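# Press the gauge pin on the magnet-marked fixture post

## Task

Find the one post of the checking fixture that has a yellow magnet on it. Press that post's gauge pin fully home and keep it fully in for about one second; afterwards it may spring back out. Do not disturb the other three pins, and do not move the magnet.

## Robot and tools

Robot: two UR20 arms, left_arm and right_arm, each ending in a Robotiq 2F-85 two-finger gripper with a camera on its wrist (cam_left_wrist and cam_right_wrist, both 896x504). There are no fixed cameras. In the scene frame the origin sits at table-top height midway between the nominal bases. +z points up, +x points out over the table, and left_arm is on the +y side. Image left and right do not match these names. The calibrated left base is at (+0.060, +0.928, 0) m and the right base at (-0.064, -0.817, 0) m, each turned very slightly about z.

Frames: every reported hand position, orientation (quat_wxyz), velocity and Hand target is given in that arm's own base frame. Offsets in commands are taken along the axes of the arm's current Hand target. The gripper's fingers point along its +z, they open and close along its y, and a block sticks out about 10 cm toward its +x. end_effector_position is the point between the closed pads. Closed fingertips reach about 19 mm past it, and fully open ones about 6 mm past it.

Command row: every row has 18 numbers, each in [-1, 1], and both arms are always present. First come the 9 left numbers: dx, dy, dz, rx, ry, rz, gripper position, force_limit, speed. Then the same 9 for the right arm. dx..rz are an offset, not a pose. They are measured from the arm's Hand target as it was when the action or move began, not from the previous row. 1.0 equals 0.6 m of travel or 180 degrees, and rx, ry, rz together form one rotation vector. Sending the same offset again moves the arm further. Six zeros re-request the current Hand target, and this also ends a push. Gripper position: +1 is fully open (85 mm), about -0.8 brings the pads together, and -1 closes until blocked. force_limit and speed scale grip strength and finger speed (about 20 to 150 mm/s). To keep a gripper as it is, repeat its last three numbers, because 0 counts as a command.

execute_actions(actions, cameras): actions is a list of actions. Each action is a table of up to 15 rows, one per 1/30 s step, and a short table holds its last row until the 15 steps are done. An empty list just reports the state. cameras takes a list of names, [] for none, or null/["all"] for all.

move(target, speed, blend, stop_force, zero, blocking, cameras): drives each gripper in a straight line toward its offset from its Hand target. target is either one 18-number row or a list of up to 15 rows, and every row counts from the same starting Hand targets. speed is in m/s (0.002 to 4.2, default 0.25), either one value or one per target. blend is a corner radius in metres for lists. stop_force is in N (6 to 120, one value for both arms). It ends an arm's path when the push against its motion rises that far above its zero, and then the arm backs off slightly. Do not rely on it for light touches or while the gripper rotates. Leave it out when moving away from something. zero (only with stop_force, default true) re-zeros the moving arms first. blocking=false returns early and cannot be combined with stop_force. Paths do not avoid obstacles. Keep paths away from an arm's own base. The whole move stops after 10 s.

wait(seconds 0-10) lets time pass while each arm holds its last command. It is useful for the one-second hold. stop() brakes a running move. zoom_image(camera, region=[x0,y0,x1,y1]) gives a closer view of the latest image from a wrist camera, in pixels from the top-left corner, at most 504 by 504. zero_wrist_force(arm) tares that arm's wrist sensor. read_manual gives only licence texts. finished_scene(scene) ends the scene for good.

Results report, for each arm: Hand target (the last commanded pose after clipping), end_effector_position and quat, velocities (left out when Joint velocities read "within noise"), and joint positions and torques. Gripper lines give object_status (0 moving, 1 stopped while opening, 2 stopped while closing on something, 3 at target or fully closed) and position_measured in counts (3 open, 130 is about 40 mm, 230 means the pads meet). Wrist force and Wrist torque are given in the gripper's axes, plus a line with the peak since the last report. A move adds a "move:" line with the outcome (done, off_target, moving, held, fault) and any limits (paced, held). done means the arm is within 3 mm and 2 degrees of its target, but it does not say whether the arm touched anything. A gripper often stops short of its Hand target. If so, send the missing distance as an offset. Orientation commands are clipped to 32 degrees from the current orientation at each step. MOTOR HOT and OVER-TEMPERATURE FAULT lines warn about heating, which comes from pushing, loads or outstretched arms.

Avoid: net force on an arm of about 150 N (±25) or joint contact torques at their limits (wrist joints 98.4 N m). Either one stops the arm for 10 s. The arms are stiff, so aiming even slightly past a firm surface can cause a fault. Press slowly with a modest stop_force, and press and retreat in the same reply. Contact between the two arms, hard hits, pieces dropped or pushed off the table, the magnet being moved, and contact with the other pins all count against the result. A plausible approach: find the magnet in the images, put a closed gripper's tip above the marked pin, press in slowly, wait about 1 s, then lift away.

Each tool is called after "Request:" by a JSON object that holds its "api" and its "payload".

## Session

Request:
{"api": "execute_actions", "payload": {"actions": []}}

Scene clock: 0.00 s.
left_arm: end_effector_position=(+0.3071, -0.4220, +0.1602) position_measured=3 object_status=3 end_effector_quat_wxyz=(+0.066, +0.956, -0.074, +0.275) | right_arm: end_effector_position=(+0.4900, -0.3027, +0.2369) position_measured=3 object_status=3 end_effector_quat_wxyz=(+0.548, -0.467, -0.511, -0.471)
Joint positions: left_arm=[-1.763 -1.739 2.857 -2.766 -1.003 1.555] | right_arm=[2.511 -2.074 -2.06 -2.212 2.389 -0.015]
Joint velocities: within noise
Joint torques (N m): no reading
Motor temperatures (°C): left_arm=[24 35 26 38 34 33] | right_arm=[28 35 35 36 33 38]
Wrist force (N): no reading
Wrist torque (N m): no reading
Wrist force, peak (N): no reading
Hand target: left_arm +0.3071, -0.4220, +0.1602; +0.066, +0.956, -0.074, +0.275 | right_arm +0.4900, -0.3027, +0.2369; +0.548, -0.467, -0.511, -0.471
Tool commands: left_gripper/position=+1.0 left_gripper/force_limit=+1.0 left_gripper/speed=+1.0 right_gripper/position=+1.0 right_gripper/force_limit=+1.0 right_gripper/speed=+1.0
camera_calibration:
cam_left_wrist: T_world_to_cam=[[-0.285835, -0.958093, 0.0188626, -0.30276], [-0.929607, 0.27245, -0.248197, 0.463413], [0.232657, -0.0884782, -0.968526, 0.172428], [0, 0, 0, 1]] pos_world=[0.304136, -0.401073, 0.28773]
cam_right_wrist: T_world_to_cam=[[0.978979, 0.0562001, -0.196068, -0.399553], [-0.174505, -0.266853, -0.947807, 0.238768], [-0.105588, 0.962097, -0.251436, 0.530477], [0, 0, 0, 1]] pos_world=[0.488832, -0.424199, 0.281347]

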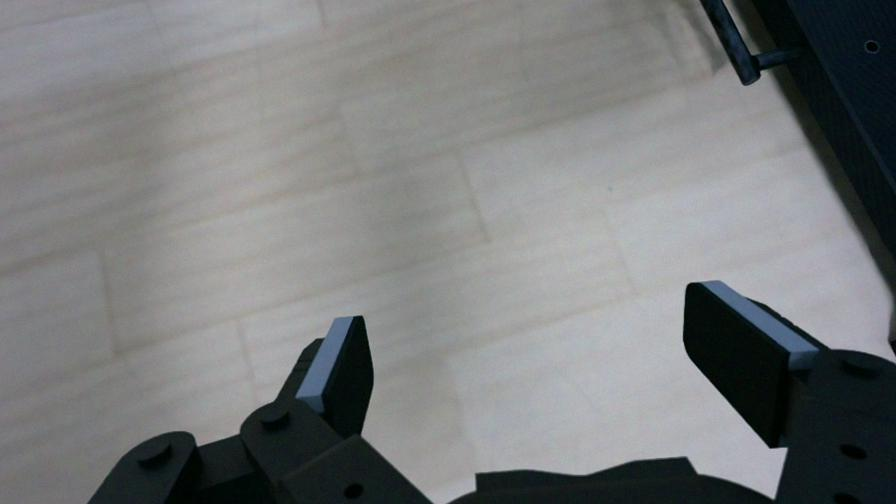

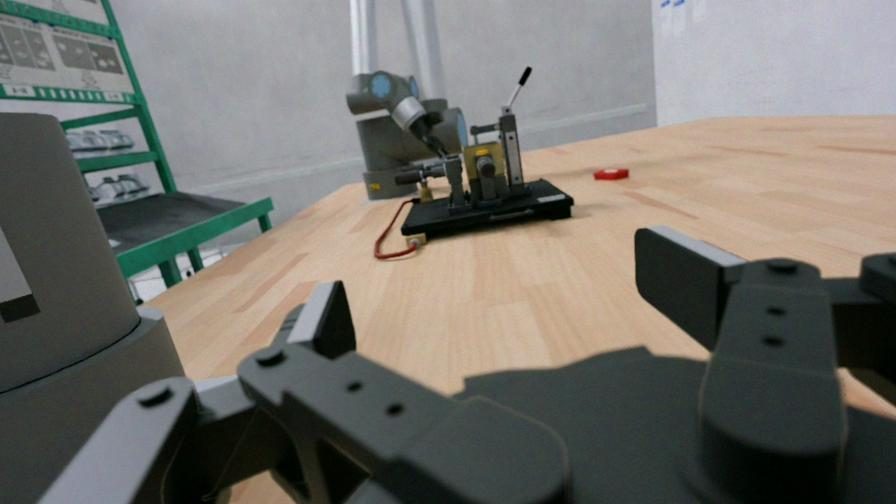

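Request:
{"api": "zoom_image", "payload": {"camera": "cam_right_wrist", "region": [360, 50, 600, 260]}}

Scaled by 2.100 from the camera's 896x504 image, which has a finer 1280x720 frame.

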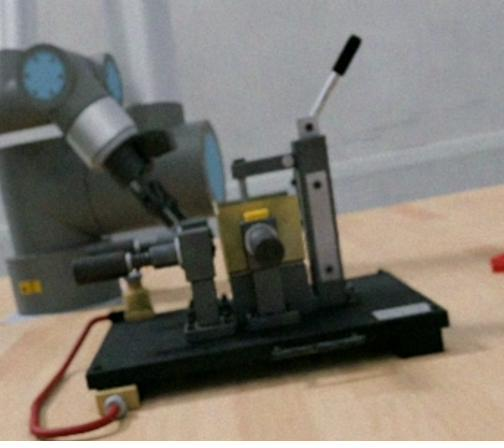

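Request:
{"api": "move", "payload": {"target": [0,0,0,0,0,0,1,1,1,-0.118,0.221,0.969,-0.075,0,0,-1,1,0], "cameras": ["cam_right_wrist"], "speed": 0.4}}

Request:
{"api": "zoom_image", "payload": {"camera": "cam_right_wrist", "region": [300, 50, 650, 290]}}

Scene clock: 3.77 s.
left_arm: end_effector_position=(+0.3071, -0.4220, +0.1602) position_measured=3 object_status=3 end_effector_quat_wxyz=(+0.066, +0.956, -0.074, +0.275) | right_arm: end_effector_position=(+0.5491, +0.2928, +0.1870) position_measured=232 object_status=3 end_effector_quat_wxyz=(+0.489, -0.528, -0.452, -0.527)
Joint positions: left_arm=[-1.763 -1.739 2.857 -2.766 -1.003 1.555] | right_arm=[3.464 -1.924 -2.567 -1.712 3.58 0.113]
Joint velocities: within noise
Joint torques (N m): left_arm=[2.85 -13.47 -54.61 -10.44 3.24 -0.33] | right_arm=[18.85 78.26 15.29 8.69 5.21 5.18]
Motor temperatures (°C): left_arm=[24 35 26 38 34 33] | right_arm=[28 35 35 36 33 38]
Wrist force (N): left_arm=[0.0 0.2 -0.3] | right_arm=[0.3 -1.2 1.1]
Wrist torque (N m): left_arm=[0.04 0.01 0.00] | right_arm=[-0.25 -0.11 -0.10]
Wrist force, peak (N): left_arm=[-0.1 -0.5 -0.3] | right_arm=[1.8 0.0 5.4]
Hand target: left_arm +0.3071, -0.4220, +0.1602; +0.066, +0.956, -0.074, +0.275 | right_arm +0.5491, +0.2928, +0.1870; +0.489, -0.528, -0.452, -0.527
Off the commanded pose: left_arm 0.000 m, 0 deg | right_arm 0.000 m, 0 deg.
move: done
camera_calibration:
cam_right_wrist: T_world_to_cam=[[0.963094, -0.175065, -0.204457, -0.422651], [-0.241387, -0.225673, -0.943824, 0.384642], [0.11909, 0.958344, -0.259603, -0.169424], [0, 0, 0, 1]] pos_world=[0.520077, 0.175178, 0.232638]
Images, in order (width x height): cam_right_wrist 896x504.

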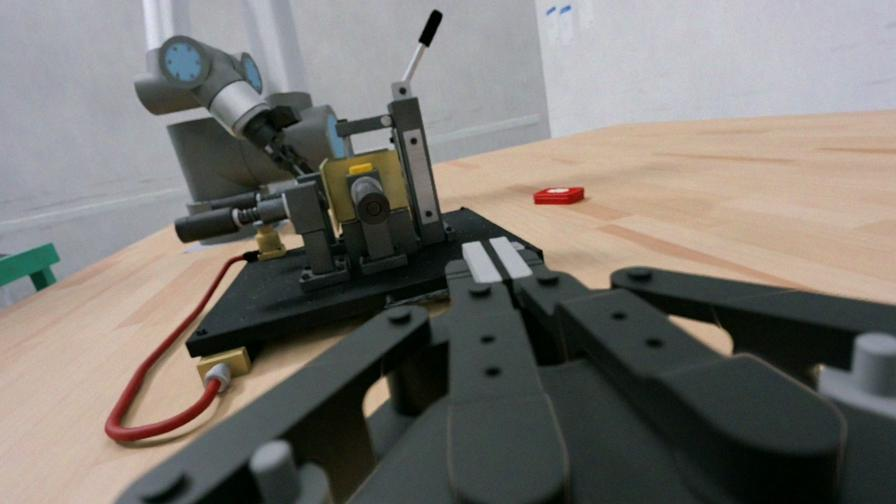

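Scaled by 1.440 from the camera's 896x504 image, which has a finer 1280x720 frame.

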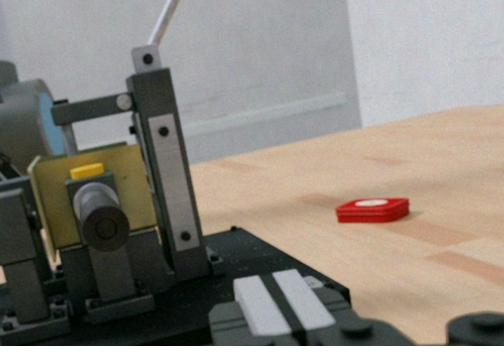

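Request:
{"api": "move", "payload": {"target": [0,0,0,0,0,0,1,1,1,-0.0767,-0.118,0.5425,0.037,0,0,-1,1,0], "cameras": ["cam_right_wrist"], "speed": 0.3}}

Request:
{"api": "zoom_image", "payload": {"camera": "cam_right_wrist", "region": [300, 50, 650, 290]}}

Scene clock: 6.17 s.
left_arm: end_effector_position=(+0.3071, -0.4220, +0.1602) position_measured=3 object_status=3 end_effector_quat_wxyz=(+0.066, +0.956, -0.074, +0.275) | right_arm: end_effector_position=(+0.5145, +0.6256, +0.1551) position_measured=232 object_status=3 end_effector_quat_wxyz=(+0.519, -0.498, -0.482, -0.500)
Joint positions: left_arm=[-1.763 -1.739 2.857 -2.766 -1.003 1.555] | right_arm=[4.001 -2.027 -2.454 -1.752 4 0.069]
Joint velocities: within noise
Joint torques (N m): left_arm=[-2.4 -15.15 -55.94 -10.15 3.44 -0.36] | right_arm=[21.35 94.12 41.72 0.31 5.2 -7.35]
Motor temperatures (°C): left_arm=[24 35 26 38 34 33] | right_arm=[28 35 35 36 33 38]
Wrist force (N): left_arm=[-0.3 -0.2 0.0] | right_arm=[-0.1 -1.2 0.2]
Wrist torque (N m): left_arm=[-0.03 0.05 0.00] | right_arm=[-0.15 -0.02 -0.11]
Wrist force, peak (N): left_arm=[0.2 -0.4 -0.4] | right_arm=[-0.2 -1.3 3.7]
Hand target: left_arm +0.3071, -0.4220, +0.1602; +0.066, +0.956, -0.074, +0.275 | right_arm +0.5145, +0.6258, +0.1551; +0.519, -0.498, -0.482, -0.500
Off the commanded pose: left_arm 0.000 m, 0 deg | right_arm 0.000 m, 0 deg.
move: done
camera_calibration:
cam_right_wrist: T_world_to_cam=[[0.977734, -0.0614747, -0.200641, -0.416849], [-0.209679, -0.247873, -0.94583, 0.419093], [0.00841114, 0.96684, -0.255244, -0.441583], [0, 0, 0, 1]] pos_world=[0.499156, 0.505197, 0.200043]
Images, in order (width x height): cam_right_wrist 896x504.

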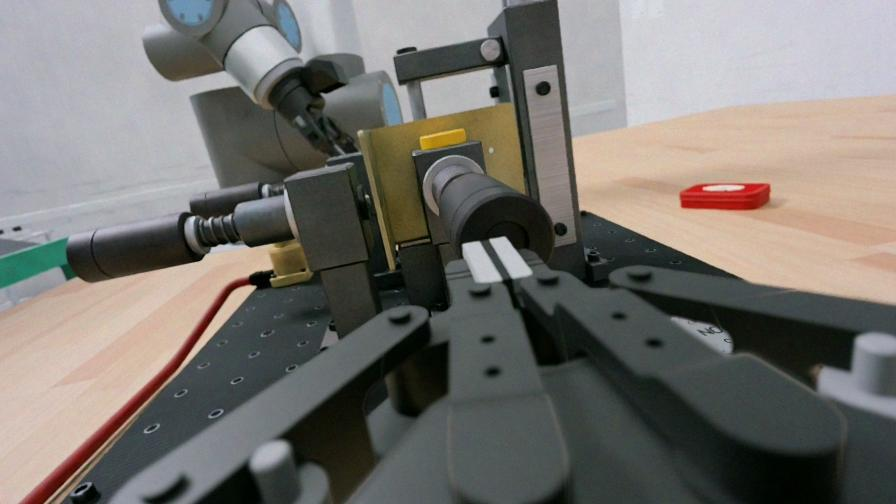

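Scaled by 1.440 from the camera's 896x504 image, which has a finer 1280x720 frame.

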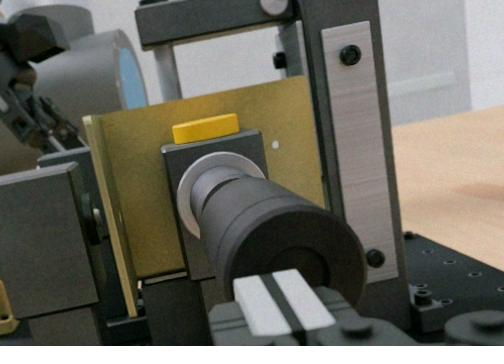

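Request:
{"api": "move", "payload": {"target": [[0,0,0,0,0,0,1,1,1,0.008,0.0165,0.0253,0,0,0,-1,1,0],[0,0,0,0,0,0,1,1,1,0.0052,0.0122,0.092,0,0,0,-1,1,0]], "cameras": ["cam_right_wrist"], "speed": [0.05,0.03], "stop_force": 8}}

Scene clock: 9.83 s.
left_arm: end_effector_position=(+0.3071, -0.4220, +0.1602) position_measured=3 object_status=3 end_effector_quat_wxyz=(+0.066, +0.956, -0.074, +0.275) | right_arm: end_effector_position=(+0.5207, +0.6351, +0.1581) position_measured=232 object_status=3 end_effector_quat_wxyz=(+0.519, -0.498, -0.482, -0.500)
Joint positions: left_arm=[-1.763 -1.739 2.857 -2.766 -1.003 1.555] | right_arm=[4.003 -2.026 -2.438 -1.768 4.003 0.069]
Joint velocities: within noise
Joint torques (N m): left_arm=[-2.27 -14.4 -58.28 -9.89 3.26 -1.52] | right_arm=[-11.98 97.04 23.97 9.43 -3.68 -4.03]
Motor temperatures (°C): left_arm=[24 35 26 38 34 33] | right_arm=[28 35 35 36 33 38]
Wrist force (N): left_arm=[-0.1 0.0 -0.2] | right_arm=[1.8 -0.9 -6.1]
Wrist torque (N m): left_arm=[0.01 0.02 0.00] | right_arm=[-0.12 0.01 -0.08]
Wrist force, peak (N): left_arm=[0.0 -0.2 -0.4] | right_arm=[-0.8 -3.0 -9.1]
Hand target: left_arm +0.3071, -0.4220, +0.1602; +0.066, +0.956, -0.074, +0.275 | right_arm +0.5207, +0.6351, +0.1581; +0.519, -0.498, -0.482, -0.500 (not the last commanded pose)
Off the commanded pose: left_arm 0.000 m, 0 deg | right_arm 0.046 m, 0 deg.
move: contact (right_arm); path passed 0 of 2 targets
camera_calibration:
cam_right_wrist: T_world_to_cam=[[0.977714, -0.0615004, -0.200733, -0.421662], [-0.209775, -0.247864, -0.945811, 0.42572], [0.00841306, 0.966841, -0.255242, -0.450031], [0, 0, 0, 1]] pos_world=[0.505356, 0.514697, 0.203143]
Images, in order (width x height): cam_right_wrist 896x504.

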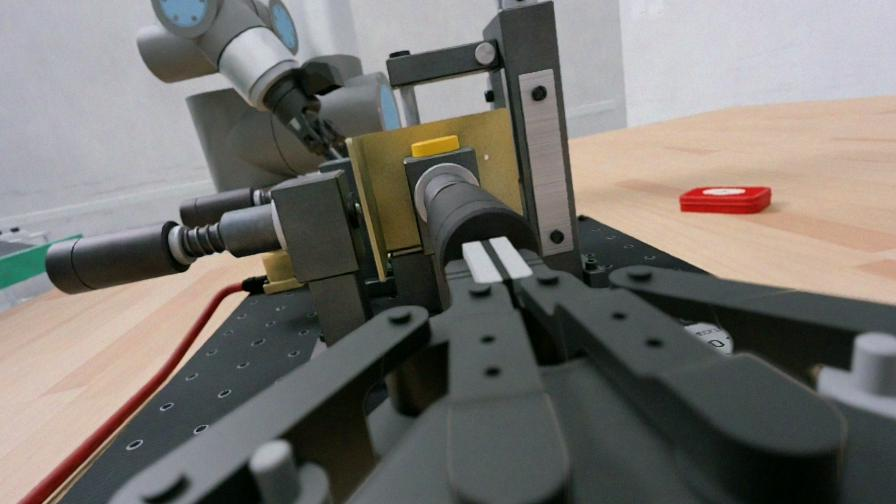

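Request:
{"api": "move", "payload": {"target": [[0,0,0,0,0,0,1,1,1,-0.001,-0.0015,0.0233,0,0,0,-1,1,0],[0,0,0,0,0,0,1,1,1,-0.0017,-0.0026,0.04,0,0,0,-1,1,0]], "cameras": ["cam_right_wrist"], "speed": [0.03,0.006], "stop_force": 45}}

Request:
{"api": "wait", "payload": {"seconds": 1.1, "cameras": []}}

Scene clock: 11.97 s.
left_arm: end_effector_position=(+0.3071, -0.4220, +0.1602) position_measured=3 object_status=3 end_effector_quat_wxyz=(+0.066, +0.956, -0.074, +0.275) | right_arm: end_effector_position=(+0.5197, +0.6504, +0.1580) position_measured=232 object_status=3 end_effector_quat_wxyz=(+0.519, -0.498, -0.482, -0.500)
Joint positions: left_arm=[-1.763 -1.739 2.857 -2.766 -1.003 1.555] | right_arm=[4.022 -2.029 -2.428 -1.775 4.021 0.067]
Joint velocities: within noise
Joint torques (N m): left_arm=[0.72 -9.17 -56.08 -9.56 3.23 -0.83] | right_arm=[11.64 111.59 50.57 12.21 -4.8 -4.58]
Motor temperatures (°C): left_arm=[24 35 26 38 34 33] | right_arm=[28 35 35 36 33 38]
Wrist force (N): left_arm=[-0.1 -0.1 0.1] | right_arm=[16.8 1.4 -58.1]
Wrist torque (N m): left_arm=[-0.01 0.02 0.00] | right_arm=[-0.08 -0.10 -0.03]
Wrist force, peak (N): left_arm=[0.5 0.1 -0.3] | right_arm=[26.4 2.6 -82.8]
Hand target: left_arm +0.3071, -0.4220, +0.1602; +0.066, +0.956, -0.074, +0.275 | right_arm +0.5197, +0.6504, +0.1581; +0.519, -0.498, -0.482, -0.500 (not the last commanded pose)
Off the commanded pose: left_arm 0.000 m, 0 deg | right_arm 0.009 m, 0 deg.
move: contact (right_arm); path passed 1 of 2 targets
camera_calibration:
cam_right_wrist: T_world_to_cam=[[0.977713, -0.061528, -0.200729, -0.419749], [-0.209778, -0.247981, -0.945779, 0.429265], [0.00841513, 0.966809, -0.255361, -0.4648], [0, 0, 0, 1]] pos_world=[0.504356, 0.529996, 0.203043]
Images, in order (width x height): cam_right_wrist 896x504.

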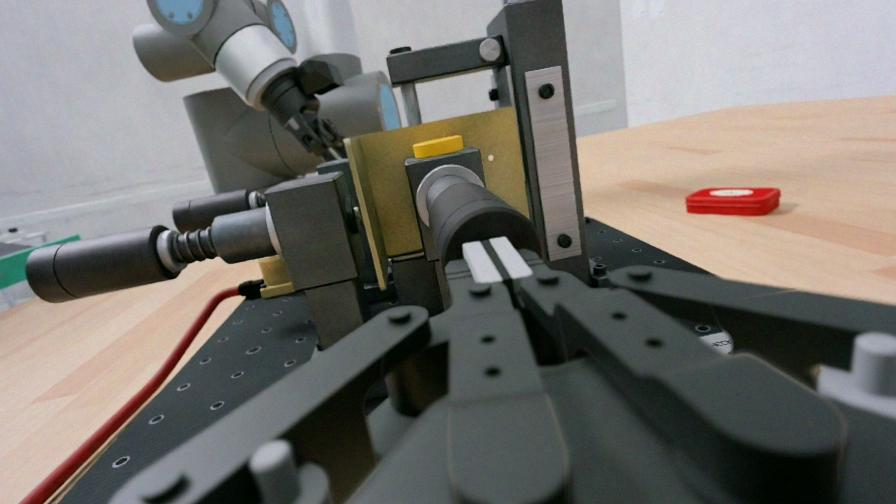

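Scene clock: 13.07 s.
left_arm: end_effector_position=(+0.3071, -0.4220, +0.1602) position_measured=3 object_status=3 end_effector_quat_wxyz=(+0.066, +0.956, -0.074, +0.275) | right_arm: end_effector_position=(+0.5197, +0.6504, +0.1581) position_measured=232 object_status=3 end_effector_quat_wxyz=(+0.519, -0.498, -0.482, -0.500)
Joint positions: left_arm=[-1.763 -1.739 2.857 -2.766 -1.003 1.555] | right_arm=[4.022 -2.029 -2.428 -1.775 4.021 0.067]
Joint velocities: within noise
Joint torques (N m): left_arm=[-0.24 -12.65 -55.3 -9.49 3.05 -1.11] | right_arm=[13.26 116.6 48.35 10.97 -4.86 -1.55]
Motor temperatures (°C): left_arm=[24 35 26 38 34 33] | right_arm=[28 35 35 36 33 38]
Wrist force (N): left_arm=[0.2 0.2 -0.2] | right_arm=[15.7 1.3 -53.9]
Wrist torque (N m): left_arm=[0.04 -0.03 0.00] | right_arm=[-0.09 -0.12 -0.03]
Wrist force, peak (N): left_arm=[-0.5 -0.1 -0.2] | right_arm=[17.4 1.9 -57.9]
Hand target: left_arm +0.3071, -0.4220, +0.1602; +0.066, +0.956, -0.074, +0.275 | right_arm +0.5197, +0.6504, +0.1581; +0.519, -0.498, -0.482, -0.500 (not the last commanded pose)
Tool commands: left_gripper/position=+1.0 left_gripper/force_limit=+1.0 left_gripper/speed=+1.0 right_gripper/position=-1.0 right_gripper/force_limit=+1.0 right_gripper/speed=+0.0
Off the commanded pose: left_arm 0.000 m, 0 deg | right_arm 0.009 m, 0 deg.
wait: 1.10 s; at rest by 0.17 s
No camera images: "cameras" was empty.

Request:
{"api": "move", "payload": {"target": [0,0,0,0,0,0,1,1,1,0.0019,0.0028,-0.0433,0,0,0,-1,1,0], "cameras": [], "speed": 0.06}}

Request:
{"api": "finished_scene", "payload": {"scene": 3}}

Scene clock: 14.07 s.
left_arm: end_effector_position=(+0.3071, -0.4220, +0.1602) position_measured=3 object_status=3 end_effector_quat_wxyz=(+0.066, +0.956, -0.074, +0.275) | right_arm: end_effector_position=(+0.5214, +0.6245, +0.1581) position_measured=232 object_status=3 end_effector_quat_wxyz=(+0.519, -0.498, -0.482, -0.500)
Joint positions: left_arm=[-1.763 -1.739 2.857 -2.766 -1.003 1.555] | right_arm=[3.99 -2.024 -2.445 -1.763 3.989 0.069]
Joint velocities: within noise
Joint torques (N m): left_arm=[3.85 -11.77 -55.48 -9.19 3.02 -0.18] | right_arm=[-23.84 137.79 16.79 9.55 -3.52 5.78]
Motor temperatures (°C): left_arm=[24 35 26 38 34 33] | right_arm=[28 35 35 36 33 38]
Wrist force (N): left_arm=[-0.1 -0.1 -0.2] | right_arm=[-0.5 -1.3 0.3]
Wrist torque (N m): left_arm=[-0.01 0.03 0.00] | right_arm=[-0.17 0.05 -0.10]
Wrist force, peak (N): left_arm=[0.0 0.1 -0.5] | right_arm=[16.2 1.5 -53.6]
Hand target: left_arm +0.3071, -0.4220, +0.1602; +0.066, +0.956, -0.074, +0.275 | right_arm +0.5214, +0.6244, +0.1581; +0.519, -0.498, -0.482, -0.500
Off the commanded pose: left_arm 0.000 m, 0 deg | right_arm 0.000 m, 0 deg.
move: done
No camera images: "cameras" was empty.

The scene is finished: the task was done.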